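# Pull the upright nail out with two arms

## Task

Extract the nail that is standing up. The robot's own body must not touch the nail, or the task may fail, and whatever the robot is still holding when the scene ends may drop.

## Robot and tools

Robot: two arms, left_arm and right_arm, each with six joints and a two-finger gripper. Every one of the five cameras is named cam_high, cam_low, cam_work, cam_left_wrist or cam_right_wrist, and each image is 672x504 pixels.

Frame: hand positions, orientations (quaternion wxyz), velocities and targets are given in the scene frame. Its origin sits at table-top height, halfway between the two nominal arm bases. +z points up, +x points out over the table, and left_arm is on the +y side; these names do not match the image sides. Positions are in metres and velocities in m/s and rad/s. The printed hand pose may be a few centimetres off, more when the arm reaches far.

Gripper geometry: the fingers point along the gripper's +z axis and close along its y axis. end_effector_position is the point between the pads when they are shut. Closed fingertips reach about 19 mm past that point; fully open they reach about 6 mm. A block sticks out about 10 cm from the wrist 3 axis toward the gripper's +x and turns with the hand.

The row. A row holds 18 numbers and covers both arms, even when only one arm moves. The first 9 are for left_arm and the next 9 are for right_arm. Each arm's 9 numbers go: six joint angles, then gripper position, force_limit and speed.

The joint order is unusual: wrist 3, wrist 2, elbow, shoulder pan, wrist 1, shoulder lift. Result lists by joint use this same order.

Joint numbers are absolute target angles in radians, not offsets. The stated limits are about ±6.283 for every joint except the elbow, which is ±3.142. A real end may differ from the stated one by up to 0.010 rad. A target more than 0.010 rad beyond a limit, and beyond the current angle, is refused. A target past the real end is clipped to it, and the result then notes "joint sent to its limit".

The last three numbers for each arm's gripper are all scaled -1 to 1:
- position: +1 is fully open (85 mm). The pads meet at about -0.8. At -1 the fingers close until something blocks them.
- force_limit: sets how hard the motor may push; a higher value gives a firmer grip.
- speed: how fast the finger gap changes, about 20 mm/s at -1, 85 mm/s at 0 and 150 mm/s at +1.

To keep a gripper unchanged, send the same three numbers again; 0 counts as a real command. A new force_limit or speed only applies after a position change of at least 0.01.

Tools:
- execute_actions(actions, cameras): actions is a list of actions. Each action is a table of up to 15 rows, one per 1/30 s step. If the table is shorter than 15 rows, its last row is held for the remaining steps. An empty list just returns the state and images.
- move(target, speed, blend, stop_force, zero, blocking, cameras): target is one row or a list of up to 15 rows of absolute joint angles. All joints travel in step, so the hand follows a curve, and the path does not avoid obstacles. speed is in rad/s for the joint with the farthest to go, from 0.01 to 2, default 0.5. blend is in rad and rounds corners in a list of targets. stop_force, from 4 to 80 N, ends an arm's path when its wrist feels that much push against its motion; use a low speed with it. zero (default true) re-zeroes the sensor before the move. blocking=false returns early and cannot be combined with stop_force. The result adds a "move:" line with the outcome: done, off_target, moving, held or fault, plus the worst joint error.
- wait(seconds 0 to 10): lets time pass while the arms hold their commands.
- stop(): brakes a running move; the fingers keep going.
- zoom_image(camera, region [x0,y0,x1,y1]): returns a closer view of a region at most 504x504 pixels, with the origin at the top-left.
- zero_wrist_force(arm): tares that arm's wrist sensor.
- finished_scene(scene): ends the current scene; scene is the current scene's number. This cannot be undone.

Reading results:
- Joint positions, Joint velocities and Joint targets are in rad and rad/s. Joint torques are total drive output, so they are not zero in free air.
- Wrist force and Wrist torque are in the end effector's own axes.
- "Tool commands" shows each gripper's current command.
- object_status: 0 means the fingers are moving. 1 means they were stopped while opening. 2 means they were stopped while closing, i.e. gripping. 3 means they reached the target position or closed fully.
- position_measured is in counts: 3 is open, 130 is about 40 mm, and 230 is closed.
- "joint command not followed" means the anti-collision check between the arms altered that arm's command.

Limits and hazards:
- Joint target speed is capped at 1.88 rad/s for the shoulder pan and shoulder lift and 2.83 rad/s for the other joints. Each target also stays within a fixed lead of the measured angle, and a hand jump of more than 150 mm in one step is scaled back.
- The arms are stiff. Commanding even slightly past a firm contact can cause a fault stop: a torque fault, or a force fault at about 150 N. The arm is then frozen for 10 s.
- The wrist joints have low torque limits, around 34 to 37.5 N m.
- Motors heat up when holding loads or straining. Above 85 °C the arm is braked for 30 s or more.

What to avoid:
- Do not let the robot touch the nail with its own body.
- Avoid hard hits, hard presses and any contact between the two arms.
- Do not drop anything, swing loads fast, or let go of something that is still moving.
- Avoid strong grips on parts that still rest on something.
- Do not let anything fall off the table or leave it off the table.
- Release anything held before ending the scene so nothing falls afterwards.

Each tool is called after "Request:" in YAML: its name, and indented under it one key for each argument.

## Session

Request:
execute_actions:
  actions: []

Scene clock: 0.00 s.
left_arm: end_effector_position=(+1.0418, +0.2820, +0.3278) position_measured=3 object_status=3 end_effector_quat_wxyz=(-0.130, +0.466, +0.872, +0.072) | right_arm: end_effector_position=(+0.3079, +0.0583, +0.1558) position_measured=3 object_status=3 end_effector_quat_wxyz=(-0.323, -0.266, +0.900, -0.118)
Joint names: [wrist 3, wrist 2, elbow, shoulder pan, wrist 1, shoulder lift]
Joint positions: left_arm=[0.527 -1.413 0.393 -0.417 -1.123 -0.586] | right_arm=[0.606 1.984 -1.752 4.451 -1.586 -1.961]
Joint velocities: within noise
Joint torques (N m): no reading
Motor temperatures (°C): left_arm=[32 32 29 27 35 30] | right_arm=[34 25 29 31 37 30]
Wrist force (N): no reading
Wrist torque (N m): no reading
Wrist force, peak (N): no reading
Joint targets: left_arm=[0.527 -1.413 0.393 -0.417 -1.123 -0.586] | right_arm=[0.606 1.984 -1.752 4.451 -1.586 -1.961]
Tool commands: left_gripper/position=+1.0 left_gripper/force_limit=+1.0 left_gripper/speed=+1.0 right_gripper/position=+1.0 right_gripper/force_limit=+1.0 right_gripper/speed=+1.0

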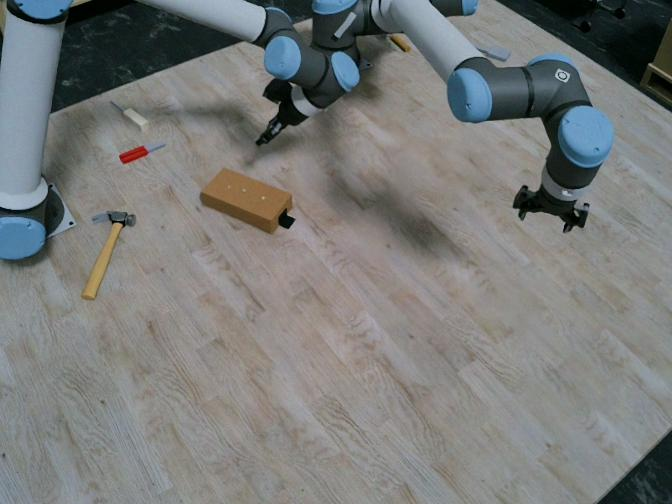

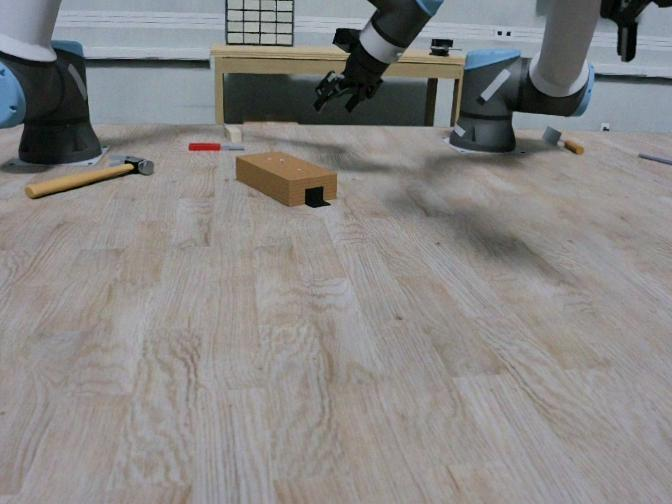

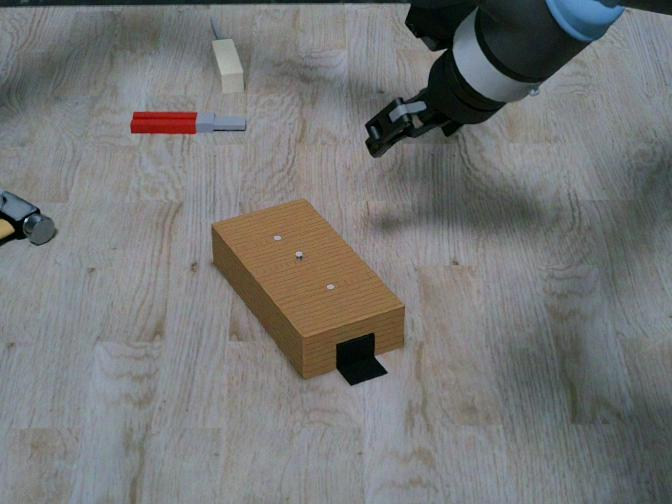

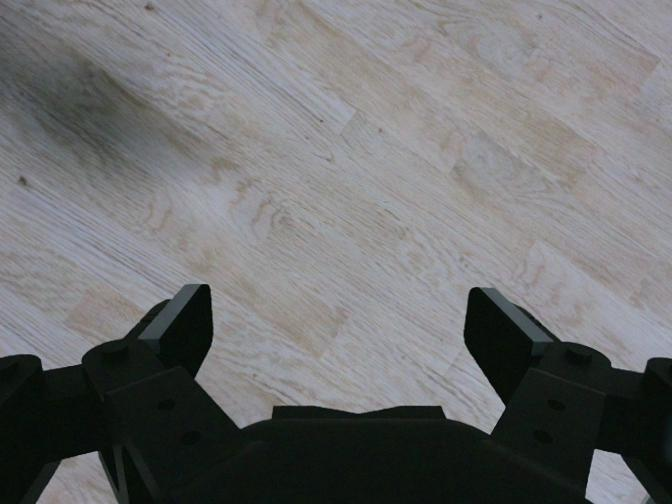

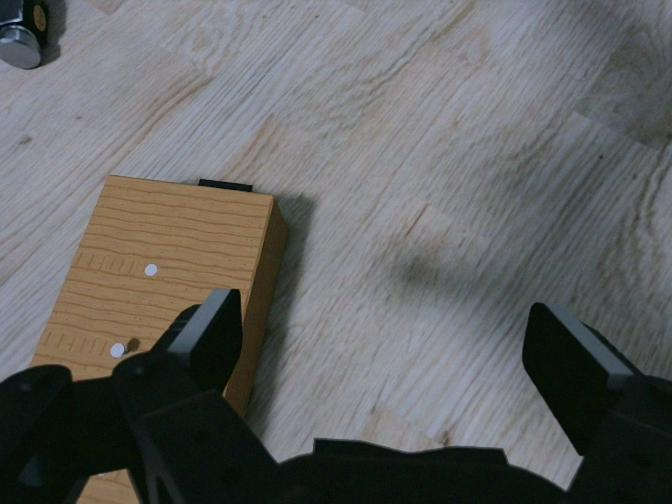

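Request:
move:
  target: [-1.8478,0.6296,1.9523,-0.417,0.9897,-1.1454,-1,1,0,-0.84,-1.5708,-2.35296,4.609,-4.372,-1.12875,0.3,1,0]
  speed: 1.2
  cameras: ["cam_high", "cam_right_wrist"]

Scene clock: 21.53 s.
left_arm: end_effector_position=(+0.5544, +0.7113, +0.1900) position_measured=232 object_status=3 end_effector_quat_wxyz=(-0.279, +0.707, +0.536, +0.368) | right_arm: end_effector_position=(+0.2651, -0.4350, +0.2599) position_measured=91 object_status=3 end_effector_quat_wxyz=(+0.000, +0.406, +0.914, +0.000)
Joint names: [wrist 3, wrist 2, elbow, shoulder pan, wrist 1, shoulder lift]
Joint positions: left_arm=[-1.848 0.63 1.952 -0.417 0.99 -1.145] | right_arm=[-0.84 -1.571 -2.353 4.609 -4.372 -1.129]
Joint velocities: within noise
Joint torques (N m): left_arm=[-2.58 -0.71 -18.41 -12.97 10.42 -73.11] | right_arm=[-3.17 -3.1 29.41 20.73 -9.74 14.28]
Motor temperatures (°C): left_arm=[32 32 29 27 35 30] | right_arm=[33 25 29 31 37 30]
Wrist force (N): left_arm=[0.7 -0.5 0.2] | right_arm=[-1.9 0.2 -1.3]
Wrist torque (N m): left_arm=[-0.03 -0.16 -0.04] | right_arm=[0.14 -0.03 0.07]
Wrist force, peak (N): left_arm=[0.5 -3.1 0.4] | right_arm=[-1.7 -2.8 -1.9]
Joint targets: left_arm=[-1.848 0.630 1.952 -0.417 0.990 -1.145] | right_arm=[-0.840 -1.571 -2.353 4.609 -4.372 -1.129]
move: done
Images, in order (width x height): cam_high 672x504, cam_right_wrist 672x504.

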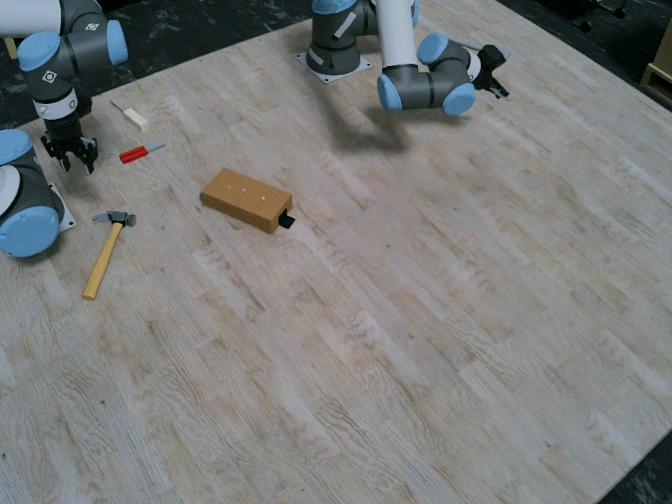

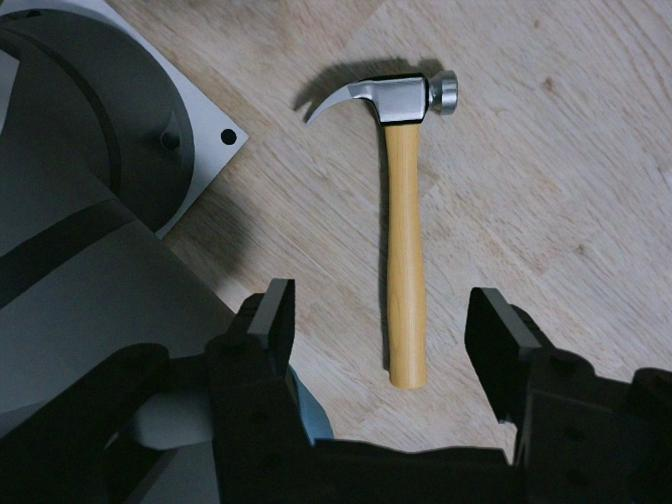

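Request:
move:
  target:
    - [-1.8478,0.6296,1.9523,-1.8019,0.9897,-1.1454,-1,1,0,-1.2072,-1.5708,-2.41784,4.30018,-3.91542,-1.52072,0.3,1,0]
    - [-1.8478,0.6296,1.9523,-1.8019,0.9897,-1.1454,-1,1,0,-1.2072,-1.5708,-2.47484,4.30018,-3.70208,-1.67706,0.3,1,0]
  speed: [0.9, 0.15]
  blend: 0.02
  cameras: ["cam_left_wrist", "cam_right_wrist"]

Scene clock: 26.97 s.
left_arm: end_effector_position=(+0.2061, -0.0250, +0.1900) position_measured=232 object_status=3 end_effector_quat_wxyz=(+0.020, +0.886, -0.038, +0.461) | right_arm: end_effector_position=(+0.3352, -0.4145, +0.0385) position_measured=91 object_status=3 end_effector_quat_wxyz=(+0.000, +0.379, +0.925, -0.002)
Joint names: [wrist 3, wrist 2, elbow, shoulder pan, wrist 1, shoulder lift]
Joint positions: left_arm=[-1.848 0.63 1.952 -1.802 0.99 -1.145] | right_arm=[-1.207 -1.571 -2.462 4.3 -3.751 -1.644]
Joint velocities: within noise
Joint torques (N m): left_arm=[-2.06 -1.96 -32.9 -10.72 3.83 -53.24] | right_arm=[0.15 0.61 18.8 1.12 -3.1 28.24]
Motor temperatures (°C): left_arm=[32 32 29 27 35 30] | right_arm=[33 25 29 31 37 30]
Wrist force (N): left_arm=[0.5 -0.9 0.3] | right_arm=[-1.7 -3.6 -25.0]
Wrist torque (N m): left_arm=[-0.07 -0.13 -0.01] | right_arm=[0.70 -0.30 0.03]
Wrist force, peak (N): left_arm=[2.7 -2.5 3.6] | right_arm=[-4.7 -0.5 -143.2]
Joint targets: left_arm=[-1.848 0.630 1.952 -1.802 0.990 -1.145] | right_arm=[-1.207 -1.571 -2.462 4.300 -3.751 -1.644]
Tool commands: left_gripper/position=-1.0 left_gripper/force_limit=+1.0 left_gripper/speed=+0.0 right_gripper/position=+0.301961 right_gripper/force_limit=+1.0 right_gripper/speed=+0.003922
FORCE FAULT: contact force on the right arm reached its limit, and that arm stopped. The contact can be on any part of that arm, not only on its tool. That arm's remaining commands of this call were not run. That arm is still stopped at the end of this call. That arm stays stopped for about 10 more seconds. Until then a move that you send moves the other arm only, and its call returns only when the move has ended. Once the stop has ended, the next robot result says so. If the stop ends while you think or write, that arm runs what you send next. While its stop runs, that arm takes no new command, but its gripper still runs the gripper command that each later call begins with. Until it ends, the stop uses up actions while you think or wait. An arm that is not stopped still takes commands.
move: fault (right_arm); path passed 1 of 2 targets; right_arm: the wrist 1 is farthest, 0.049 rad from its target
Images, in order (width x height): cam_left_wrist 672x504, cam_right_wrist 672x504.

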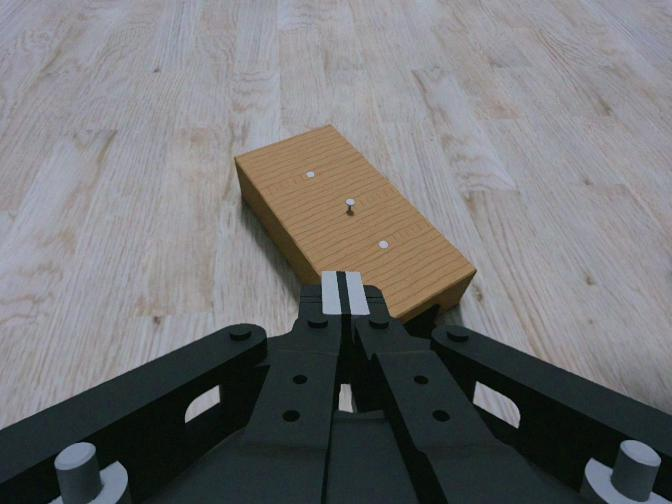

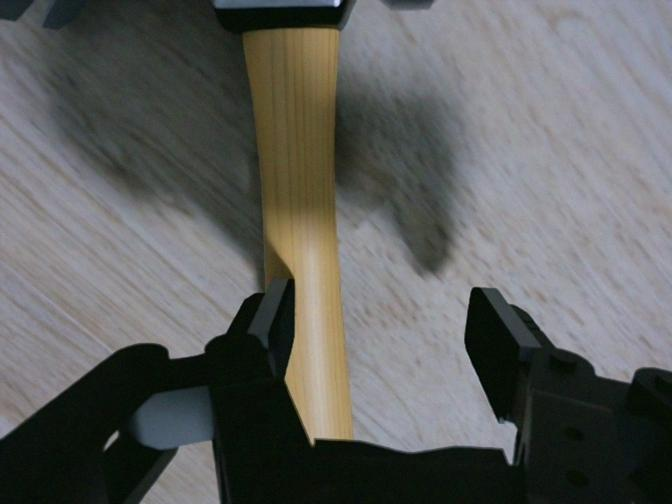

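Request:
wait:
  seconds: 7
  cameras: []

Scene clock: 37.77 s.
left_arm: end_effector_position=(+0.2061, -0.0250, +0.1899) position_measured=232 object_status=3 end_effector_quat_wxyz=(+0.020, +0.886, -0.038, +0.461) | right_arm: end_effector_position=(+0.3352, -0.4145, +0.0385) position_measured=91 object_status=3 end_effector_quat_wxyz=(+0.000, +0.379, +0.925, -0.002)
Joint names: [wrist 3, wrist 2, elbow, shoulder pan, wrist 1, shoulder lift]
Joint positions: left_arm=[-1.848 0.63 1.952 -1.802 0.99 -1.145] | right_arm=[-1.207 -1.571 -2.462 4.3 -3.751 -1.644]
Joint velocities: within noise
Joint torques (N m): left_arm=[-1.74 -3.16 -30.53 -3.26 1.79 -46.6] | right_arm=[0.07 0.35 18.9 1.26 -3.19 29.46]
Motor temperatures (°C): left_arm=[32 32 29 27 35 30] | right_arm=[33 25 29 31 36 30]
Wrist force (N): left_arm=[0.5 -0.7 0.4] | right_arm=[-2.1 -3.4 -24.7]
Wrist torque (N m): left_arm=[-0.03 -0.12 -0.01] | right_arm=[0.72 -0.28 0.03]
Wrist force, peak (N): left_arm=[0.9 -1.1 0.3] | right_arm=[-2.2 -3.2 -25.1]
Joint targets: left_arm=[-1.848 0.630 1.952 -1.802 0.990 -1.145] | right_arm=[-1.207 -1.571 -2.462 4.300 -3.751 -1.644]
Tool commands: left_gripper/position=-1.0 left_gripper/force_limit=+1.0 left_gripper/speed=+0.0 right_gripper/position=+0.301961 right_gripper/force_limit=+1.0 right_gripper/speed=+0.003922
FORCE FAULT, CONTINUED: the right arm's stop, for the force fault that an earlier result reported, is over. The rest of the stop counts as 19 of the actions that you can send in this scene. During its stop the right arm's controller moved it back a little. That arm's target is now where it stood when the stop ended, not its last command. That arm accepts commands again.
wait: 7.00 s; at rest from the start
No camera images: "cameras" was empty.

Raise, shift and look.

Request:
move:
  target:
    - [-1.8478,0.6296,1.9523,-1.8019,0.9897,-1.1454,-1,1,0,-1.2072,-1.5708,-2.4498,4.30018,-3.80794,-1.59624,0.3,1,0]
    - [-1.8478,0.6296,1.9523,-1.8019,0.9897,-1.1454,-1,1,0,-1.2092,-1.5708,-2.49349,4.29825,-3.80741,-1.55308,0.5,1,-1]
  speed: [0.15, 0.3]
  cameras: ["cam_right_wrist"]

Scene clock: 40.33 s.
left_arm: end_effector_position=(+0.2061, -0.0250, +0.1899) position_measured=232 object_status=3 end_effector_quat_wxyz=(+0.020, +0.886, -0.038, +0.461) | right_arm: end_effector_position=(+0.3245, -0.4398, +0.0599) position_measured=66 object_status=0 end_effector_quat_wxyz=(+0.000, +0.379, +0.925, +0.000)
Joint names: [wrist 3, wrist 2, elbow, shoulder pan, wrist 1, shoulder lift]
Joint positions: left_arm=[-1.848 0.63 1.952 -1.802 0.99 -1.145] | right_arm=[-1.209 -1.571 -2.493 4.298 -3.807 -1.553]
Joint velocities: within noise
Joint torques (N m): left_arm=[-1.58 -3.92 -29.65 -1.47 1.62 -45.85] | right_arm=[-2.99 1.01 16.42 -16.66 -0.32 36.75]
Motor temperatures (°C): left_arm=[32 32 29 27 35 30] | right_arm=[33 25 29 31 36 30]
Wrist force (N): left_arm=[0.7 -0.7 0.4] | right_arm=[-1.1 0.3 -1.5]
Wrist torque (N m): left_arm=[-0.04 -0.15 -0.01] | right_arm=[-0.03 -0.21 0.02]
Wrist force, peak (N): left_arm=[0.8 -1.0 0.4] | right_arm=[-2.4 -3.6 -24.8]
Joint targets: left_arm=[-1.848 0.630 1.952 -1.802 0.990 -1.145] | right_arm=[-1.209 -1.571 -2.493 4.298 -3.807 -1.553]
move: done
Images, in order (width x height): cam_right_wrist 672x504.

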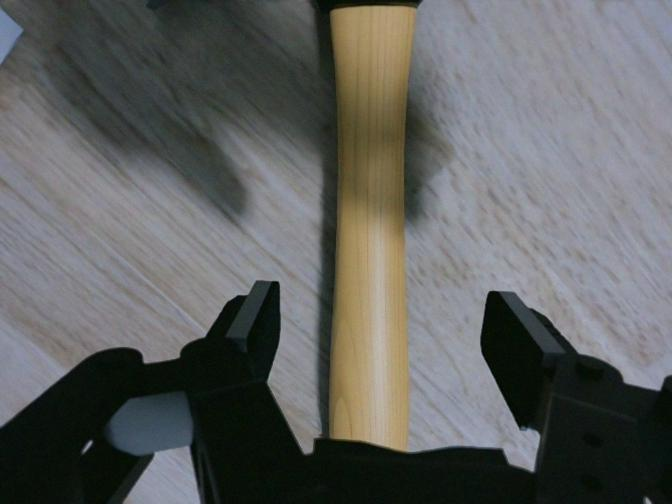

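Request:
move:
  target: [-1.8478,0.6296,1.9523,-1.8019,0.9897,-1.1454,-1,1,0,-1.2092,-1.5708,-2.51986,4.29825,-3.69527,-1.63885,0.5,1,-1]
  speed: 0.08
  stop_force: 8
  cameras: ["cam_right_wrist"]

Scene clock: 42.97 s.
left_arm: end_effector_position=(+0.2061, -0.0250, +0.1899) position_measured=232 object_status=3 end_effector_quat_wxyz=(+0.020, +0.886, -0.038, +0.461) | right_arm: end_effector_position=(+0.3245, -0.4398, +0.0219) position_measured=66 object_status=3 end_effector_quat_wxyz=(+0.000, +0.379, +0.925, +0.000)
Joint names: [wrist 3, wrist 2, elbow, shoulder pan, wrist 1, shoulder lift]
Joint positions: left_arm=[-1.848 0.63 1.952 -1.802 0.99 -1.145] | right_arm=[-1.209 -1.571 -2.52 4.298 -3.695 -1.639]
Joint velocities: within noise
Joint torques (N m): left_arm=[-1.8 -4.65 -29.06 -1.31 1.86 -50] | right_arm=[-2.9 1.39 12.24 -15.28 -0.21 15.67]
Motor temperatures (°C): left_arm=[32 32 29 27 35 30] | right_arm=[33 25 29 31 36 30]
Wrist force (N): left_arm=[0.2 -0.8 0.4] | right_arm=[-1.2 0.1 -1.2]
Wrist torque (N m): left_arm=[-0.06 -0.07 0.00] | right_arm=[-0.04 -0.18 0.05]
Wrist force, peak (N): left_arm=[0.7 -0.8 0.7] | right_arm=[-1.5 0.4 -2.1]
Joint targets: left_arm=[-1.848 0.630 1.952 -1.802 0.990 -1.145] | right_arm=[-1.209 -1.571 -2.520 4.298 -3.695 -1.639]
move: done
Images, in order (width x height): cam_right_wrist 672x504.

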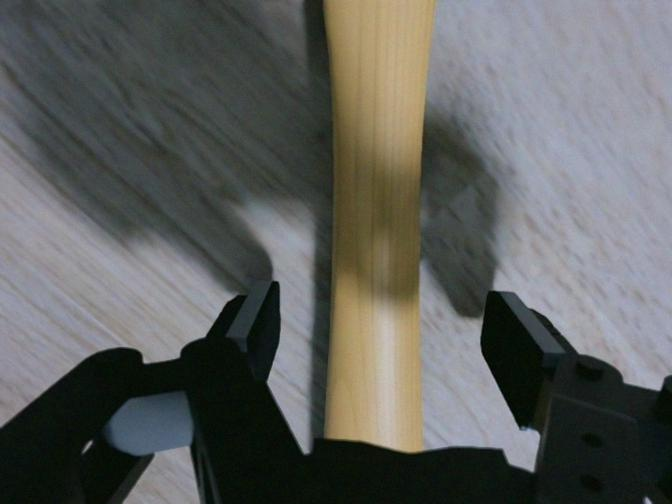

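Request:
move:
  target:
    - [-1.8478,0.6296,1.9523,-1.8019,0.9897,-1.1454,-1,1,0,-1.2092,-1.5708,-2.51986,4.29825,-3.69527,-1.63885,-1,-1,-1]
    - [-1.8478,0.6296,1.9523,-1.8019,0.9897,-1.1454,-1,1,0,-0.7751,-1.5708,-2.43946,4.2535,-3.71274,-1.70178,-1,-1,-1]
    - [-1.8478,0.6296,1.9523,-1.8019,0.9897,-1.1454,-1,1,0,-0.341,-1.5708,-2.35759,4.2088,-3.73237,-1.76402,-1,-1,-1]
    - [-1.8478,0.6296,1.9523,-1.8019,0.9897,-1.1454,-1,1,0,0.0932,-1.5708,-2.27376,4.164,-3.757,-1.82322,-1,-1,-1]
    - [-1.8478,0.6296,1.9523,-1.8019,0.9897,-1.1454,-1,1,0,0.5273,-1.5708,-2.18579,4.11932,-3.78655,-1.88164,-1,-1,-1]
  speed: [0.1,0.5,0.5,0.5,0.5]
  blend: 0.05
  cameras: ["cam_work", "cam_right_wrist"]

Scene clock: 51.17 s.
left_arm: end_effector_position=(+0.2061, -0.0250, +0.1899) position_measured=232 object_status=3 end_effector_quat_wxyz=(+0.020, +0.886, -0.038, +0.461) | right_arm: end_effector_position=(+0.4500, -0.3299, +0.0234) position_measured=161 object_status=2 end_effector_quat_wxyz=(+0.000, +0.975, +0.222, +0.000)
Joint names: [wrist 3, wrist 2, elbow, shoulder pan, wrist 1, shoulder lift]
Joint positions: left_arm=[-1.848 0.63 1.952 -1.802 0.99 -1.145] | right_arm=[0.527 -1.571 -2.186 4.119 -3.787 -1.882]
Joint velocities: within noise
Joint torques (N m): left_arm=[-2.26 -4.73 -28.24 2.6 2.29 -46.33] | right_arm=[3.23 2.77 27.29 -18.79 -9.7 42.43]
Motor temperatures (°C): left_arm=[32 32 29 27 35 30] | right_arm=[33 25 29 31 36 30]
Wrist force (N): left_arm=[0.3 -0.7 0.2] | right_arm=[-1.4 -0.4 0.1]
Wrist torque (N m): left_arm=[-0.05 -0.09 -0.01] | right_arm=[0.01 -0.29 -0.04]
Wrist force, peak (N): left_arm=[0.6 -1.1 0.7] | right_arm=[-2.0 -6.2 -9.9]
Joint targets: left_arm=[-1.848 0.630 1.952 -1.802 0.990 -1.145] | right_arm=[0.527 -1.571 -2.186 4.119 -3.787 -1.882]
move: done; blend cut to 0 rad at target 1
Images, in order (width x height): cam_work 672x504, cam_right_wrist 672x504.

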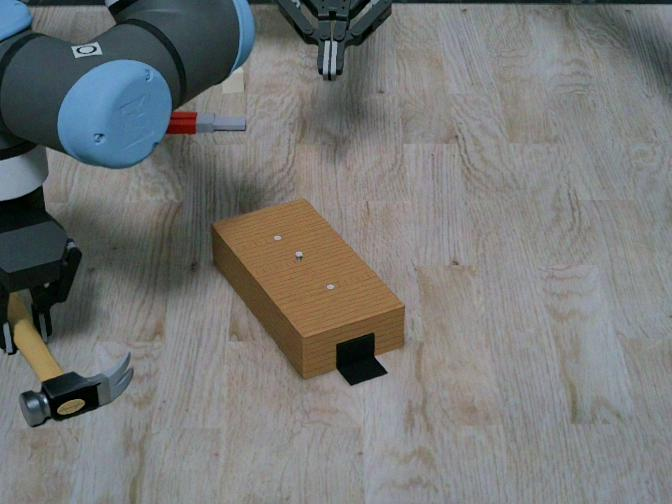

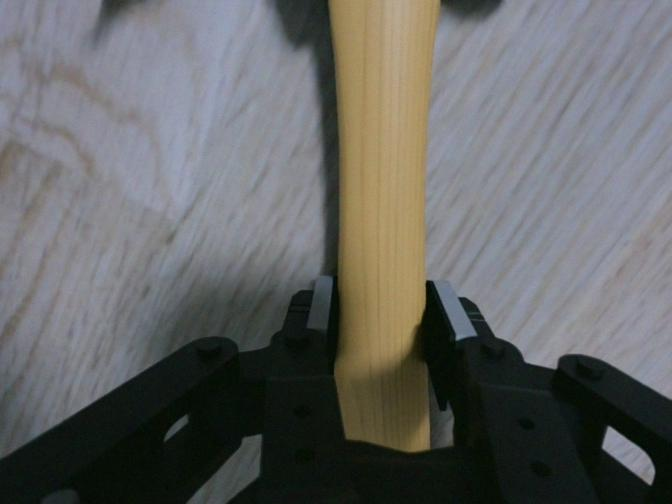

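Request:
move:
  target:
    - [-1.8478,0.6296,1.9523,-1.8019,0.9897,-1.1454,-1,1,0,0.5273,-1.5708,-2.18579,4.11932,-3.78655,-1.88164,0.5,-1,-1]
    - [-1.8478,0.6296,1.9523,-1.8019,0.9897,-1.1454,-1,1,0,0.5273,-1.5708,-2.16764,4.11932,-3.86114,-1.8252,0.5,-1,-1]
    - [-1.8478,0.6296,1.9523,-1.8019,0.9897,-1.1454,-1,1,0,0.5273,-1.5708,-1.92242,4.11932,-4.3744,-1.55716,0.5,-1,-1]
    - [-1.8478,0.6296,1.9523,-1.8019,0.9897,-1.1454,-1,1,0,0.5273,1.5708,-2.27759,4.11932,-1.30193,-1.13287,0.5,-1,-1]
    - [-1.8478,0.6296,1.9523,-1.8019,0.9897,-1.1454,-1,1,0,0.5273,1.5708,-2.57449,4.11932,-0.67546,-1.46244,0.5,-1,-1]
  speed: [0.1,0.15,0.7,1.5,0.5]
  blend: [0,0.02,0.2,0.1,0]
  cameras: ["cam_work", "cam_right_wrist"]

Scene clock: 59.43 s.
left_arm: end_effector_position=(+0.2061, -0.0250, +0.1899) position_measured=232 object_status=3 end_effector_quat_wxyz=(+0.020, +0.886, -0.038, +0.461) | right_arm: end_effector_position=(+0.4499, -0.3300, +0.0599) position_measured=66 object_status=3 end_effector_quat_wxyz=(+0.000, -0.222, +0.975, +0.000)
Joint names: [wrist 3, wrist 2, elbow, shoulder pan, wrist 1, shoulder lift]
Joint positions: left_arm=[-1.848 0.63 1.952 -1.802 0.99 -1.145] | right_arm=[0.527 1.571 -2.574 4.119 -0.676 -1.462]
Joint velocities: within noise
Joint torques (N m): left_arm=[-1.64 -4 -26.77 9.89 2.53 -48.37] | right_arm=[-1.7 3.87 24.1 -9.59 10.31 13.29]
Motor temperatures (°C): left_arm=[32 32 29 27 35 30] | right_arm=[33 25 29 31 36 30]
Wrist force (N): left_arm=[0.7 -0.7 0.3] | right_arm=[-1.0 0.8 -2.0]
Wrist torque (N m): left_arm=[-0.04 -0.16 -0.01] | right_arm=[0.24 -0.22 0.01]
Wrist force, peak (N): left_arm=[0.5 -1.1 0.8] | right_arm=[3.5 2.5 2.5]
Joint targets: left_arm=[-1.848 0.630 1.952 -1.802 0.990 -1.145] | right_arm=[0.527 1.571 -2.574 4.119 -0.675 -1.462]
move: done
Images, in order (width x height): cam_work 672x504, cam_right_wrist 672x504.

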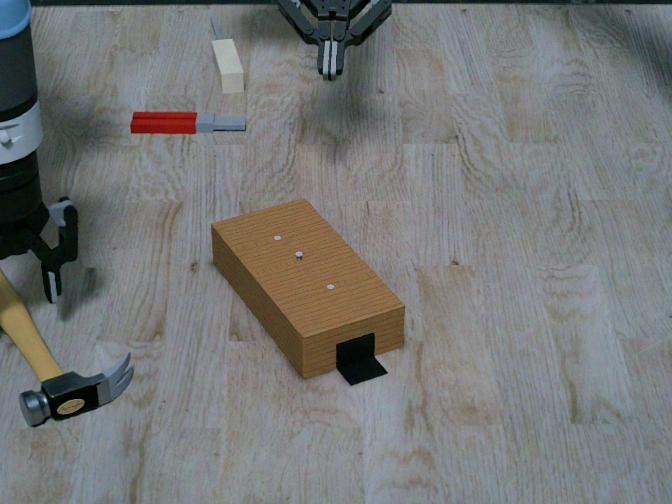

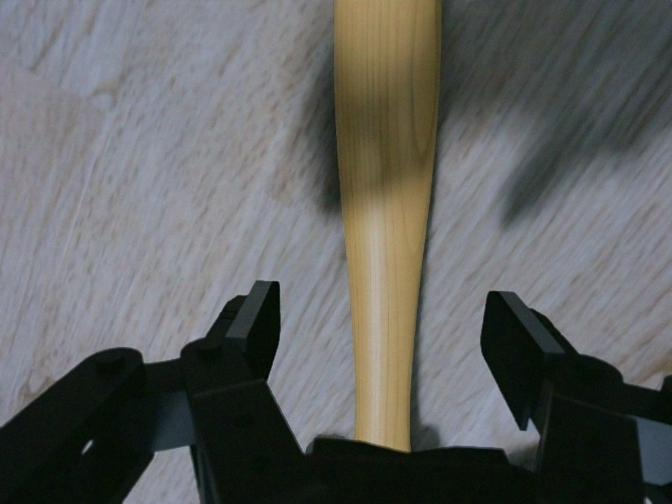

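Request:
move:
  target: [-1.8478,0.6296,1.9523,-1.8019,0.9897,-1.1454,-1,1,0,0.5356,1.5708,-2.60459,4.12776,-0.54225,-1.56555,0.5,-1,-1]
  speed: 0.1
  stop_force: 8
  cameras: ["cam_right_wrist"]

Scene clock: 65.23 s.
left_arm: end_effector_position=(+0.2061, -0.0250, +0.1899) position_measured=232 object_status=3 end_effector_quat_wxyz=(+0.020, +0.886, -0.038, +0.461) | right_arm: end_effector_position=(+0.4482, -0.3264, +0.0199) position_measured=66 object_status=3 end_effector_quat_wxyz=(+0.000, -0.222, +0.975, +0.000)
Joint names: [wrist 3, wrist 2, elbow, shoulder pan, wrist 1, shoulder lift]
Joint positions: left_arm=[-1.848 0.63 1.952 -1.802 0.99 -1.145] | right_arm=[0.536 1.571 -2.605 4.128 -0.542 -1.566]
Joint velocities: within noise
Joint torques (N m): left_arm=[-1.69 -4.08 -26.32 8.54 2.58 -45.64] | right_arm=[2.85 3.19 20.66 19.68 9.31 17.79]
Motor temperatures (°C): left_arm=[32 32 29 26 35 30] | right_arm=[33 25 29 31 36 30]
Wrist force (N): left_arm=[0.5 -0.8 0.6] | right_arm=[-1.7 0.8 -1.5]
Wrist torque (N m): left_arm=[-0.06 -0.12 -0.01] | right_arm=[0.27 -0.15 0.05]
Wrist force, peak (N): left_arm=[0.2 -1.1 0.7] | right_arm=[-1.8 1.5 -1.9]
Joint targets: left_arm=[-1.848 0.630 1.952 -1.802 0.990 -1.145] | right_arm=[0.536 1.571 -2.605 4.128 -0.542 -1.566]
move: done
Images, in order (width x height): cam_right_wrist 672x504.

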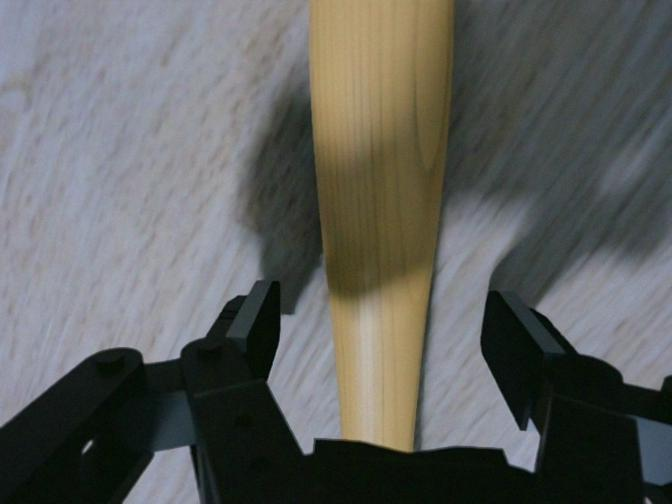

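Request:
move:
  target:
    - [-1.8478,0.6296,1.9523,-1.8019,0.9897,-1.1454,-1,1,0,0.5356,1.5708,-2.60459,4.12776,-0.54225,-1.56555,-1,1,-0.5]
    - [-1.8478,0.6296,1.9523,-1.8019,0.9897,-1.1454,-1,1,0,0.44056,1.68457,-2.42629,4.04622,-0.93685,-1.58552,-1,1,-0.5]
    - [-1.8478,0.6296,1.9523,-1.8019,0.9897,-1.1454,-1,1,0,0.34415,1.76322,-2.24243,3.98458,-1.28163,-1.67835,-1,1,-0.5]
    - [-1.8478,0.6296,1.9523,-1.8019,0.9897,-1.1454,-1,1,0,0.1611,1.84181,-1.88466,3.90639,-1.89387,-1.95901,-1,1,-0.5]
    - [-1.8478,0.6296,1.9523,-1.8019,0.9897,-1.1454,-1,1,0,0.05106,1.85254,-1.67062,3.87833,-2.25861,-2.17218,-1,1,-0.5]
    - [-1.8478,0.6296,1.9523,-1.8019,0.9897,-1.1454,-1,1,0,0.0,1.84845,-1.50631,3.86977,-2.6362,-2.14068,-1,1,-0.5]
  speed: [0.1,0.25,0.3,0.4,0.4,0.5]
  blend: [0,0.02,0.04,0.05,0.05,0]
  cameras: ["cam_work", "cam_right_wrist","cam_low"]

Scene clock: 73.20 s.
left_arm: end_effector_position=(+0.2061, -0.0250, +0.1899) position_measured=232 object_status=3 end_effector_quat_wxyz=(+0.020, +0.886, -0.038, +0.461) | right_arm: end_effector_position=(+0.5562, -0.2745, +0.3000) position_measured=164 object_status=2 end_effector_quat_wxyz=(+0.689, +0.157, -0.689, +0.157)
Joint names: [wrist 3, wrist 2, elbow, shoulder pan, wrist 1, shoulder lift]
Joint positions: left_arm=[-1.848 0.63 1.952 -1.802 0.99 -1.145] | right_arm=[0 1.848 -1.506 3.87 -2.636 -2.141]
Joint velocities: within noise
Joint torques (N m): left_arm=[-1.7 -4.21 -22.88 11.32 2.85 -46.44] | right_arm=[-3.09 -2.38 41.49 -18.4 -9.3 105.3]
Motor temperatures (°C): left_arm=[32 32 29 26 35 30] | right_arm=[33 25 29 31 36 30]
Wrist force (N): left_arm=[0.4 -0.8 0.4] | right_arm=[-3.9 -0.1 1.4]
Wrist torque (N m): left_arm=[-0.05 -0.11 -0.01] | right_arm=[0.32 -0.24 0.01]
Wrist force, peak (N): left_arm=[0.7 -1.0 0.7] | right_arm=[3.7 -1.5 -52.6]
Joint targets: left_arm=[-1.848 0.630 1.952 -1.802 0.990 -1.145] | right_arm=[0.000 1.848 -1.506 3.870 -2.636 -2.141]
move: done
Images, in order (width x height): cam_low 672x504, cam_work 672x504, cam_right_wrist 672x504.

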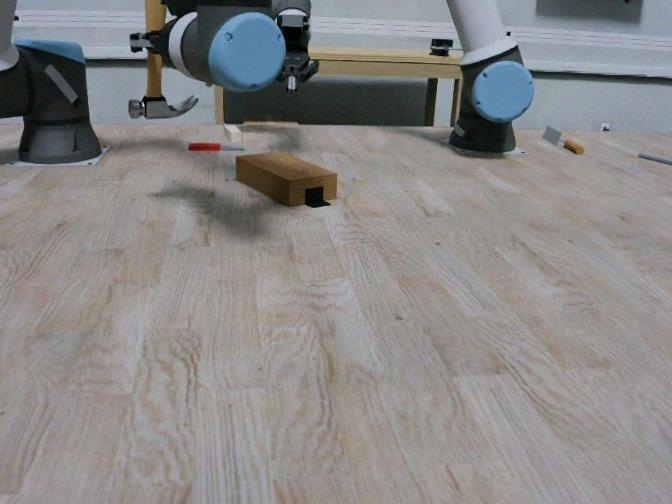

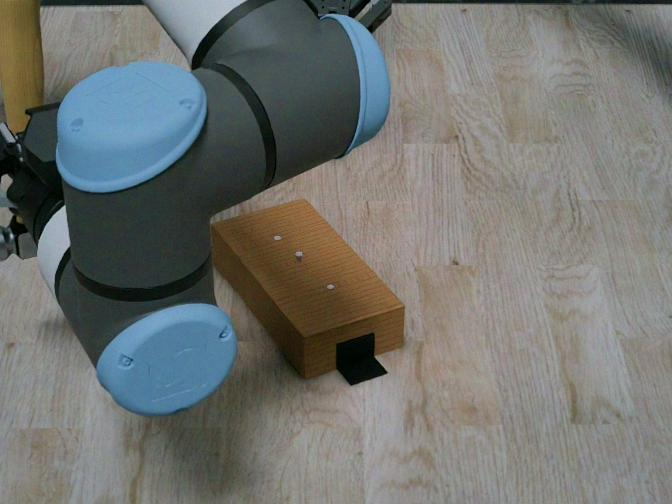

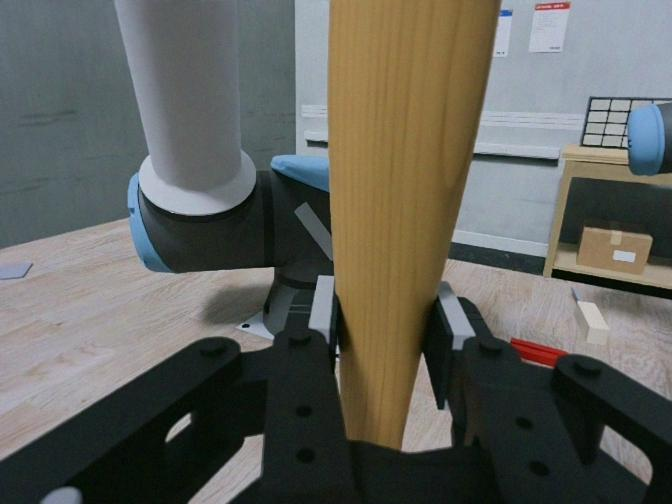

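Request:
move:
  target: [-1.8478,0.6296,1.9523,-1.8019,0.9897,-1.1454,-1,1,0,0.95993,2.20315,-1.49565,4.22447,-2.56692,-2.22062,-1,1,-0.5]
  speed: 0.4
  cameras: ["cam_work", "cam_left_wrist"]

Request:
zoom_image:
  camera: "cam_left_wrist"
  region: [200, 60, 500, 285]

Scene clock: 77.70 s.
left_arm: end_effector_position=(+0.2061, -0.0250, +0.1899) position_measured=232 object_status=3 end_effector_quat_wxyz=(+0.020, +0.886, -0.038, +0.461) | right_arm: end_effector_position=(+0.3733, -0.0274, +0.2380) position_measured=164 object_status=2 end_effector_quat_wxyz=(-0.539, +0.179, +0.684, -0.458)
Joint names: [wrist 3, wrist 2, elbow, shoulder pan, wrist 1, shoulder lift]
Joint positions: left_arm=[-1.848 0.63 1.952 -1.802 0.99 -1.145] | right_arm=[0.96 2.203 -1.496 4.224 -2.567 -2.221]
Joint velocities: within noise
Joint torques (N m): left_arm=[-1.42 -3.89 -24.07 8.8 2.64 -49.15] | right_arm=[3.69 4.15 39.62 20.42 0.56 85.93]
Motor temperatures (°C): left_arm=[32 32 29 26 35 30] | right_arm=[33 25 29 31 36 30]
Wrist force (N): left_arm=[0.6 -1.0 0.5] | right_arm=[-2.5 2.8 1.0]
Wrist torque (N m): left_arm=[-0.09 -0.14 -0.01] | right_arm=[0.29 -0.20 -0.49]
Wrist force, peak (N): left_arm=[0.6 -1.0 0.7] | right_arm=[-4.4 0.0 1.3]
Joint targets: left_arm=[-1.848 0.630 1.952 -1.802 0.990 -1.145] | right_arm=[0.960 2.203 -1.496 4.224 -2.567 -2.221]
move: done
Images, in order (width x height): cam_work 672x504, cam_left_wrist 672x504.

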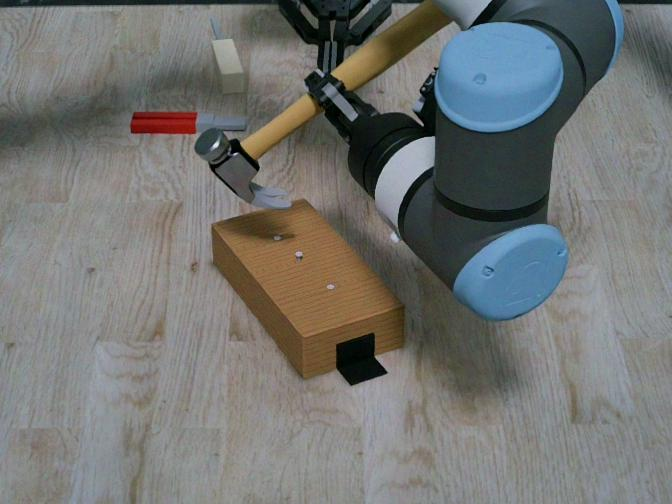

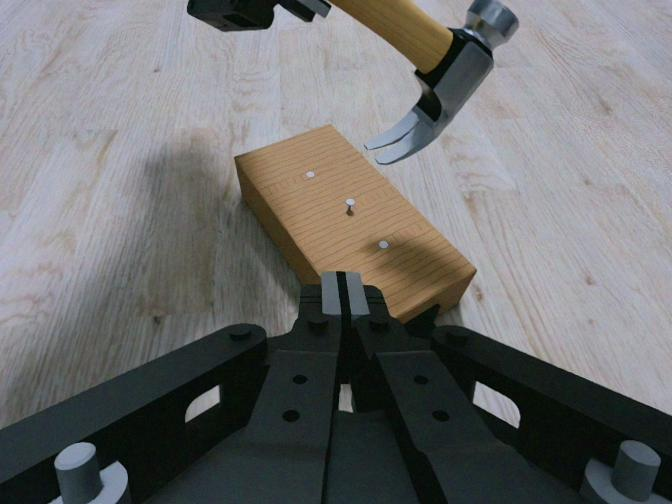

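Scaled by 1.680 from the camera's 672x504 image, which has a finer 960x720 frame.

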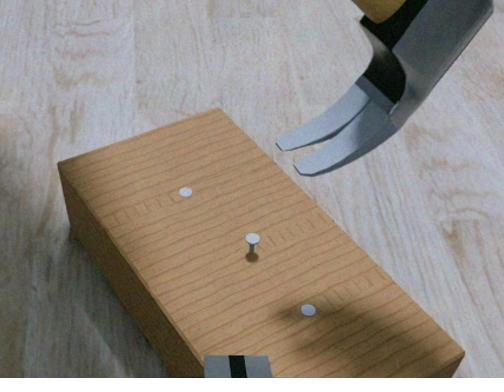

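Request:
move:
  target: [-1.8478,0.6296,1.9523,-1.8019,0.9897,-1.1454,-1,1,0,0.95993,2.20315,-1.51082,4.22447,-2.52137,-2.251,-1,1,-0.5]
  speed: 0.2
  cameras: []

Request:
move:
  target: [-1.8478,0.6296,1.9523,-1.8019,0.9897,-1.1454,-1,1,0,0.95993,2.20315,-1.51954,4.22447,-2.49032,-2.27333,-1,1,-0.5]
  speed: 0.02
  stop_force: 6
  cameras: ["cam_work", "cam_left_wrist"]

Request:
zoom_image:
  camera: "cam_left_wrist"
  region: [290, 130, 440, 240]

Scene clock: 79.67 s.
left_arm: end_effector_position=(+0.2061, -0.0250, +0.1899) position_measured=232 object_status=3 end_effector_quat_wxyz=(+0.020, +0.886, -0.038, +0.461) | right_arm: end_effector_position=(+0.3733, -0.0274, +0.2051) position_measured=164 object_status=2 end_effector_quat_wxyz=(-0.539, +0.179, +0.684, -0.458)
Joint names: [wrist 3, wrist 2, elbow, shoulder pan, wrist 1, shoulder lift]
Joint positions: left_arm=[-1.848 0.63 1.952 -1.802 0.99 -1.145] | right_arm=[0.96 2.203 -1.511 4.224 -2.521 -2.251]
Joint velocities: within noise
Joint torques (N m): left_arm=[-1.97 -3.93 -24.29 9.81 3.03 -45.66] | right_arm=[3.42 3.56 26.7 20.18 1 86.39]
Motor temperatures (°C): left_arm=[32 32 29 26 35 30] | right_arm=[33 25 29 31 36 30]
Wrist force (N): left_arm=[0.3 -0.9 0.4] | right_arm=[-3.1 2.3 1.1]
Wrist torque (N m): left_arm=[-0.09 -0.10 -0.01] | right_arm=[0.22 -0.12 -0.49]
Wrist force, peak (N): left_arm=[0.5 -1.1 0.6] | right_arm=[-3.6 3.5 1.0]
Joint targets: left_arm=[-1.848 0.630 1.952 -1.802 0.990 -1.145] | right_arm=[0.960 2.203 -1.511 4.224 -2.521 -2.251]
move: done
No camera images: "cameras" was empty.

Scene clock: 82.00 s.
left_arm: end_effector_position=(+0.2061, -0.0250, +0.1899) position_measured=232 object_status=3 end_effector_quat_wxyz=(+0.020, +0.886, -0.038, +0.461) | right_arm: end_effector_position=(+0.3733, -0.0274, +0.1820) position_measured=164 object_status=2 end_effector_quat_wxyz=(-0.539, +0.179, +0.684, -0.458)
Joint names: [wrist 3, wrist 2, elbow, shoulder pan, wrist 1, shoulder lift]
Joint positions: left_arm=[-1.848 0.63 1.952 -1.802 0.99 -1.145] | right_arm=[0.96 2.203 -1.52 4.224 -2.49 -2.273]
Joint velocities: within noise
Joint torques (N m): left_arm=[-1.32 -3.61 -23.61 13.5 2.96 -49.11] | right_arm=[3.28 2.64 26.66 17.33 0.45 88.09]
Motor temperatures (°C): left_arm=[32 32 29 26 35 30] | right_arm=[33 25 29 31 36 30]
Wrist force (N): left_arm=[0.3 -0.7 0.5] | right_arm=[-3.1 2.6 1.1]
Wrist torque (N m): left_arm=[-0.05 -0.09 -0.01] | right_arm=[0.28 -0.13 -0.49]
Wrist force, peak (N): left_arm=[0.9 -1.0 0.6] | right_arm=[-3.3 2.8 1.1]
Joint targets: left_arm=[-1.848 0.630 1.952 -1.802 0.990 -1.145] | right_arm=[0.960 2.203 -1.520 4.224 -2.490 -2.273]
move: done
Images, in order (width x height): cam_work 672x504, cam_left_wrist 672x504.

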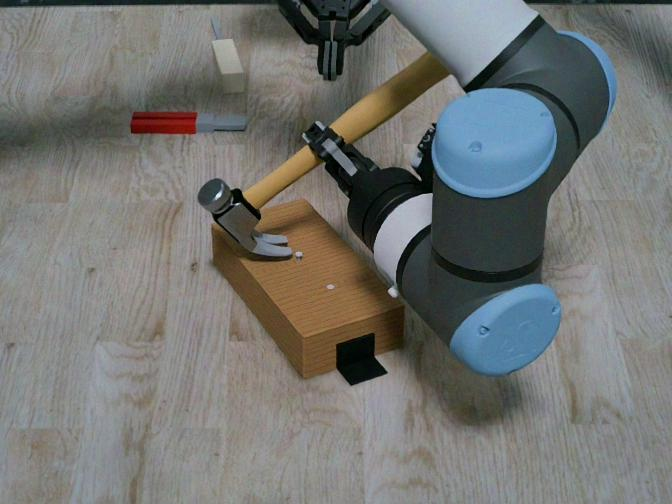

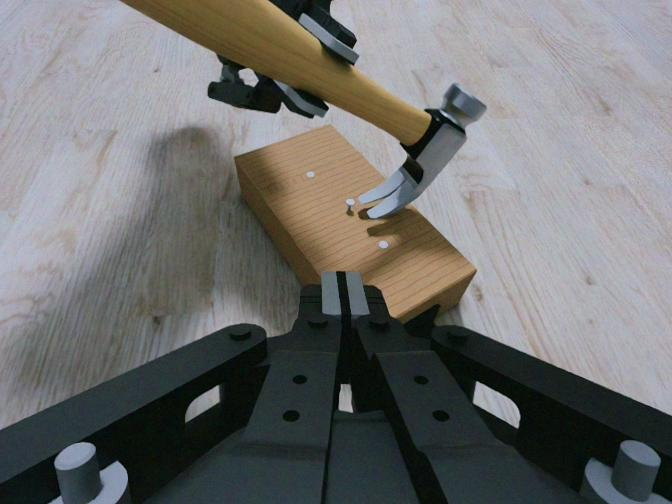

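Scaled by 3.360 from the camera's 672x504 image, which has a finer 960x720 frame.

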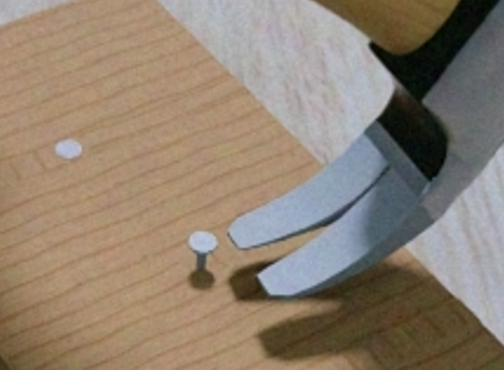

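Request:
move:
  target: [-1.8478,0.6296,1.9523,-1.8019,0.9897,-1.1454,-1,1,0,0.95993,2.20315,-1.52502,4.22447,-2.46778,-2.29039,-1,1,-0.5]
  speed: 0.02
  stop_force: 6
  cameras: ["cam_left_wrist"]

Request:
zoom_image:
  camera: "cam_left_wrist"
  region: [290, 130, 440, 240]

Request:
zoom_image:
  camera: "cam_work"
  region: [200, 180, 420, 340]

Scene clock: 85.30 s.
left_arm: end_effector_position=(+0.2061, -0.0250, +0.1899) position_measured=232 object_status=3 end_effector_quat_wxyz=(+0.020, +0.886, -0.038, +0.461) | right_arm: end_effector_position=(+0.3733, -0.0274, +0.1723) position_measured=164 object_status=2 end_effector_quat_wxyz=(-0.539, +0.179, +0.684, -0.458)
Joint names: [wrist 3, wrist 2, elbow, shoulder pan, wrist 1, shoulder lift]
Joint positions: left_arm=[-1.848 0.63 1.952 -1.802 0.99 -1.145] | right_arm=[0.96 2.203 -1.523 4.224 -2.477 -2.283]
Joint velocities: within noise
Joint torques (N m): left_arm=[-2.19 -3.48 -22.77 10.42 3.34 -48.04] | right_arm=[2.11 1.71 37.39 17.61 -7.47 113.66]
Motor temperatures (°C): left_arm=[32 32 29 26 35 30] | right_arm=[33 25 29 31 36 30]
Wrist force (N): left_arm=[0.4 -1.0 0.5] | right_arm=[-3.1 2.1 1.1]
Wrist torque (N m): left_arm=[-0.09 -0.11 -0.01] | right_arm=[0.37 -0.09 -0.43]
Wrist force, peak (N): left_arm=[0.8 -1.0 0.6] | right_arm=[3.9 -4.4 0.7]
Joint targets: left_arm=[-1.848 0.630 1.952 -1.802 0.990 -1.145] | right_arm=[0.960 2.203 -1.523 4.224 -2.477 -2.283]
move: contact (right_arm)
Images, in order (width x height): cam_left_wrist 672x504.

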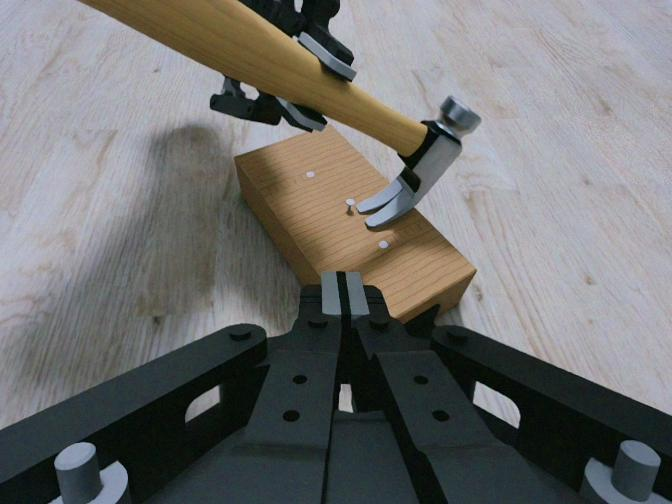

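Scaled by 3.360 from the camera's 672x504 image, which has a finer 960x720 frame.

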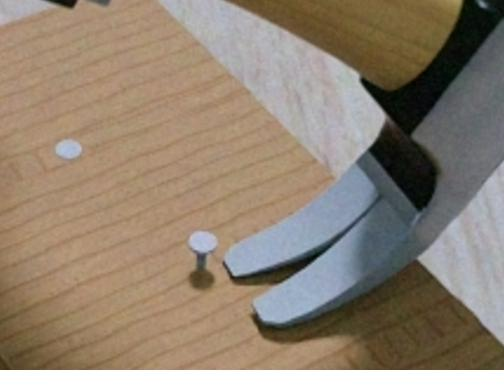

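This scene's latest camera images include none from cam_work. They are from: cam_left_wrist. cam_work's image comes with the result of a call that names it in "cameras".

Request:
move:
  target:
    - [-1.8478,0.6296,1.9523,-1.8019,0.9897,-1.1454,-1,1,0,0.95993,2.20315,-1.5185,4.22447,-2.49434,-2.27035,-1,1,-0.5]
    - [-1.8478,0.6296,1.9523,-1.8019,0.9897,-1.1454,-1,1,0,0.95993,2.17957,-1.50486,4.20089,-2.50066,-2.27767,-1,1,-0.5]
  speed: [0.06,0.06]
  cameras: []

Request:
move:
  target: [-1.8478,0.6296,1.9523,-1.8019,0.9897,-1.1454,-1,1,0,0.95993,2.17957,-1.51139,4.20089,-2.47421,-2.29759,-1,1,-0.5]
  speed: 0.02
  stop_force: 6
  cameras: ["cam_left_wrist", "cam_work"]

Request:
zoom_image:
  camera: "cam_left_wrist"
  region: [290, 130, 440, 240]

Request:
zoom_image:
  camera: "cam_work"
  region: [200, 180, 420, 340]

Scene clock: 88.40 s.
left_arm: end_effector_position=(+0.2061, -0.0250, +0.1899) position_measured=232 object_status=3 end_effector_quat_wxyz=(+0.020, +0.886, -0.038, +0.461) | right_arm: end_effector_position=(+0.3916, -0.0358, +0.1850) position_measured=164 object_status=2 end_effector_quat_wxyz=(-0.539, +0.179, +0.684, -0.458)
Joint names: [wrist 3, wrist 2, elbow, shoulder pan, wrist 1, shoulder lift]
Joint positions: left_arm=[-1.848 0.63 1.952 -1.802 0.99 -1.145] | right_arm=[0.96 2.18 -1.505 4.201 -2.501 -2.278]
Joint velocities: within noise
Joint torques (N m): left_arm=[-1.38 -4.07 -23.28 11.25 3.21 -48.71] | right_arm=[-0.96 -2.97 38.59 -18.18 -8.52 87.62]
Motor temperatures (°C): left_arm=[32 32 29 26 35 30] | right_arm=[33 25 29 31 36 30]
Wrist force (N): left_arm=[0.3 -0.7 0.4] | right_arm=[-3.0 2.6 1.2]
Wrist torque (N m): left_arm=[-0.05 -0.09 -0.01] | right_arm=[0.27 -0.14 -0.49]
Wrist force, peak (N): left_arm=[0.7 -1.0 0.7] | right_arm=[-3.1 3.2 1.2]
Joint targets: left_arm=[-1.848 0.630 1.952 -1.802 0.990 -1.145] | right_arm=[0.960 2.180 -1.505 4.201 -2.501 -2.278]
move: done
No camera images: "cameras" was empty.

Scene clock: 90.43 s.
left_arm: end_effector_position=(+0.2061, -0.0250, +0.1899) position_measured=232 object_status=3 end_effector_quat_wxyz=(+0.020, +0.886, -0.038, +0.461) | right_arm: end_effector_position=(+0.3917, -0.0357, +0.1722) position_measured=164 object_status=2 end_effector_quat_wxyz=(-0.539, +0.179, +0.684, -0.458)
Joint names: [wrist 3, wrist 2, elbow, shoulder pan, wrist 1, shoulder lift]
Joint positions: left_arm=[-1.848 0.63 1.952 -1.802 0.99 -1.145] | right_arm=[0.96 2.18 -1.509 4.201 -2.484 -2.29]
Joint velocities: within noise
Joint torques (N m): left_arm=[-1.95 -3.65 -21.48 7.97 3.25 -50.54] | right_arm=[-1.72 -2.59 36.46 -16.82 -6.65 111.42]
Motor temperatures (°C): left_arm=[32 32 29 26 35 30] | right_arm=[33 25 29 31 36 30]
Wrist force (N): left_arm=[0.2 -0.8 0.5] | right_arm=[0.1 -1.2 1.5]
Wrist torque (N m): left_arm=[-0.06 -0.08 0.00] | right_arm=[0.32 -0.15 -0.34]
Wrist force, peak (N): left_arm=[0.7 -1.0 0.7] | right_arm=[12.7 -9.9 0.6]
Joint targets: left_arm=[-1.848 0.630 1.952 -1.802 0.990 -1.145] | right_arm=[0.960 2.180 -1.509 4.201 -2.484 -2.290]
move: contact (right_arm)
Images, in order (width x height): cam_work 672x504, cam_left_wrist 672x504.

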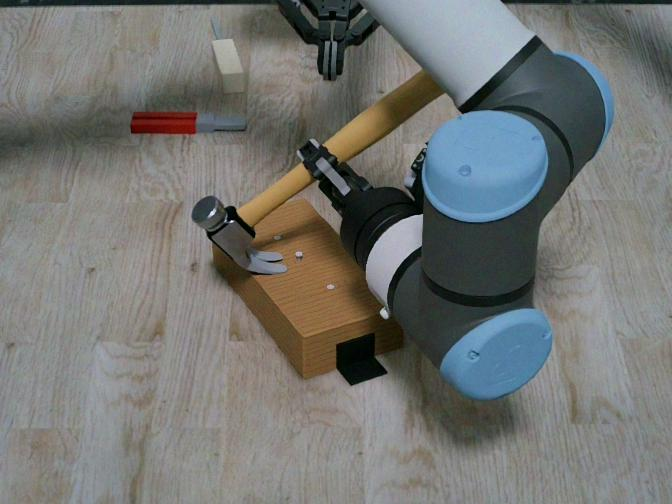

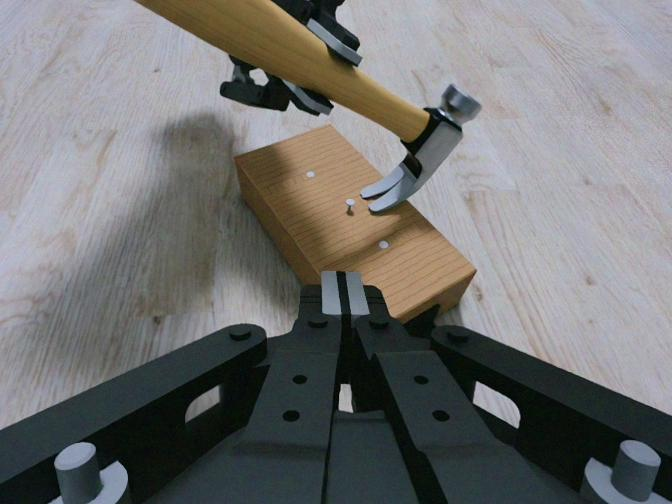

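Scaled by 3.360 from the camera's 672x504 image, which has a finer 960x720 frame.

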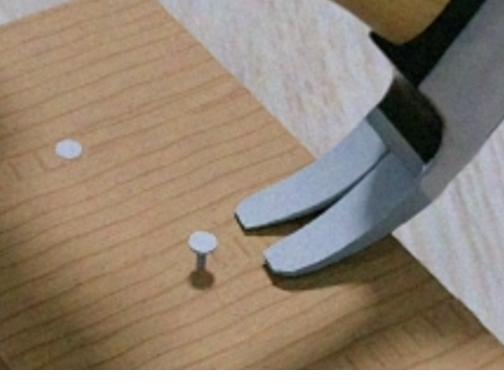

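Scaled by 2.291 from the camera's 672x504 image, which has a finer 960x720 frame.

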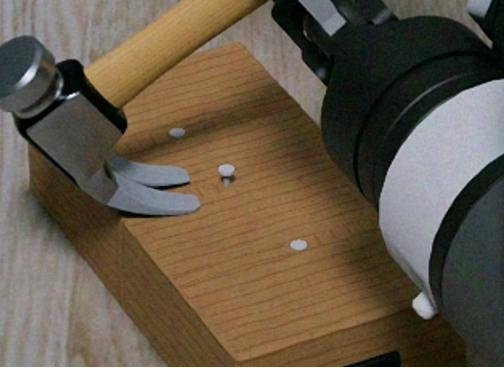

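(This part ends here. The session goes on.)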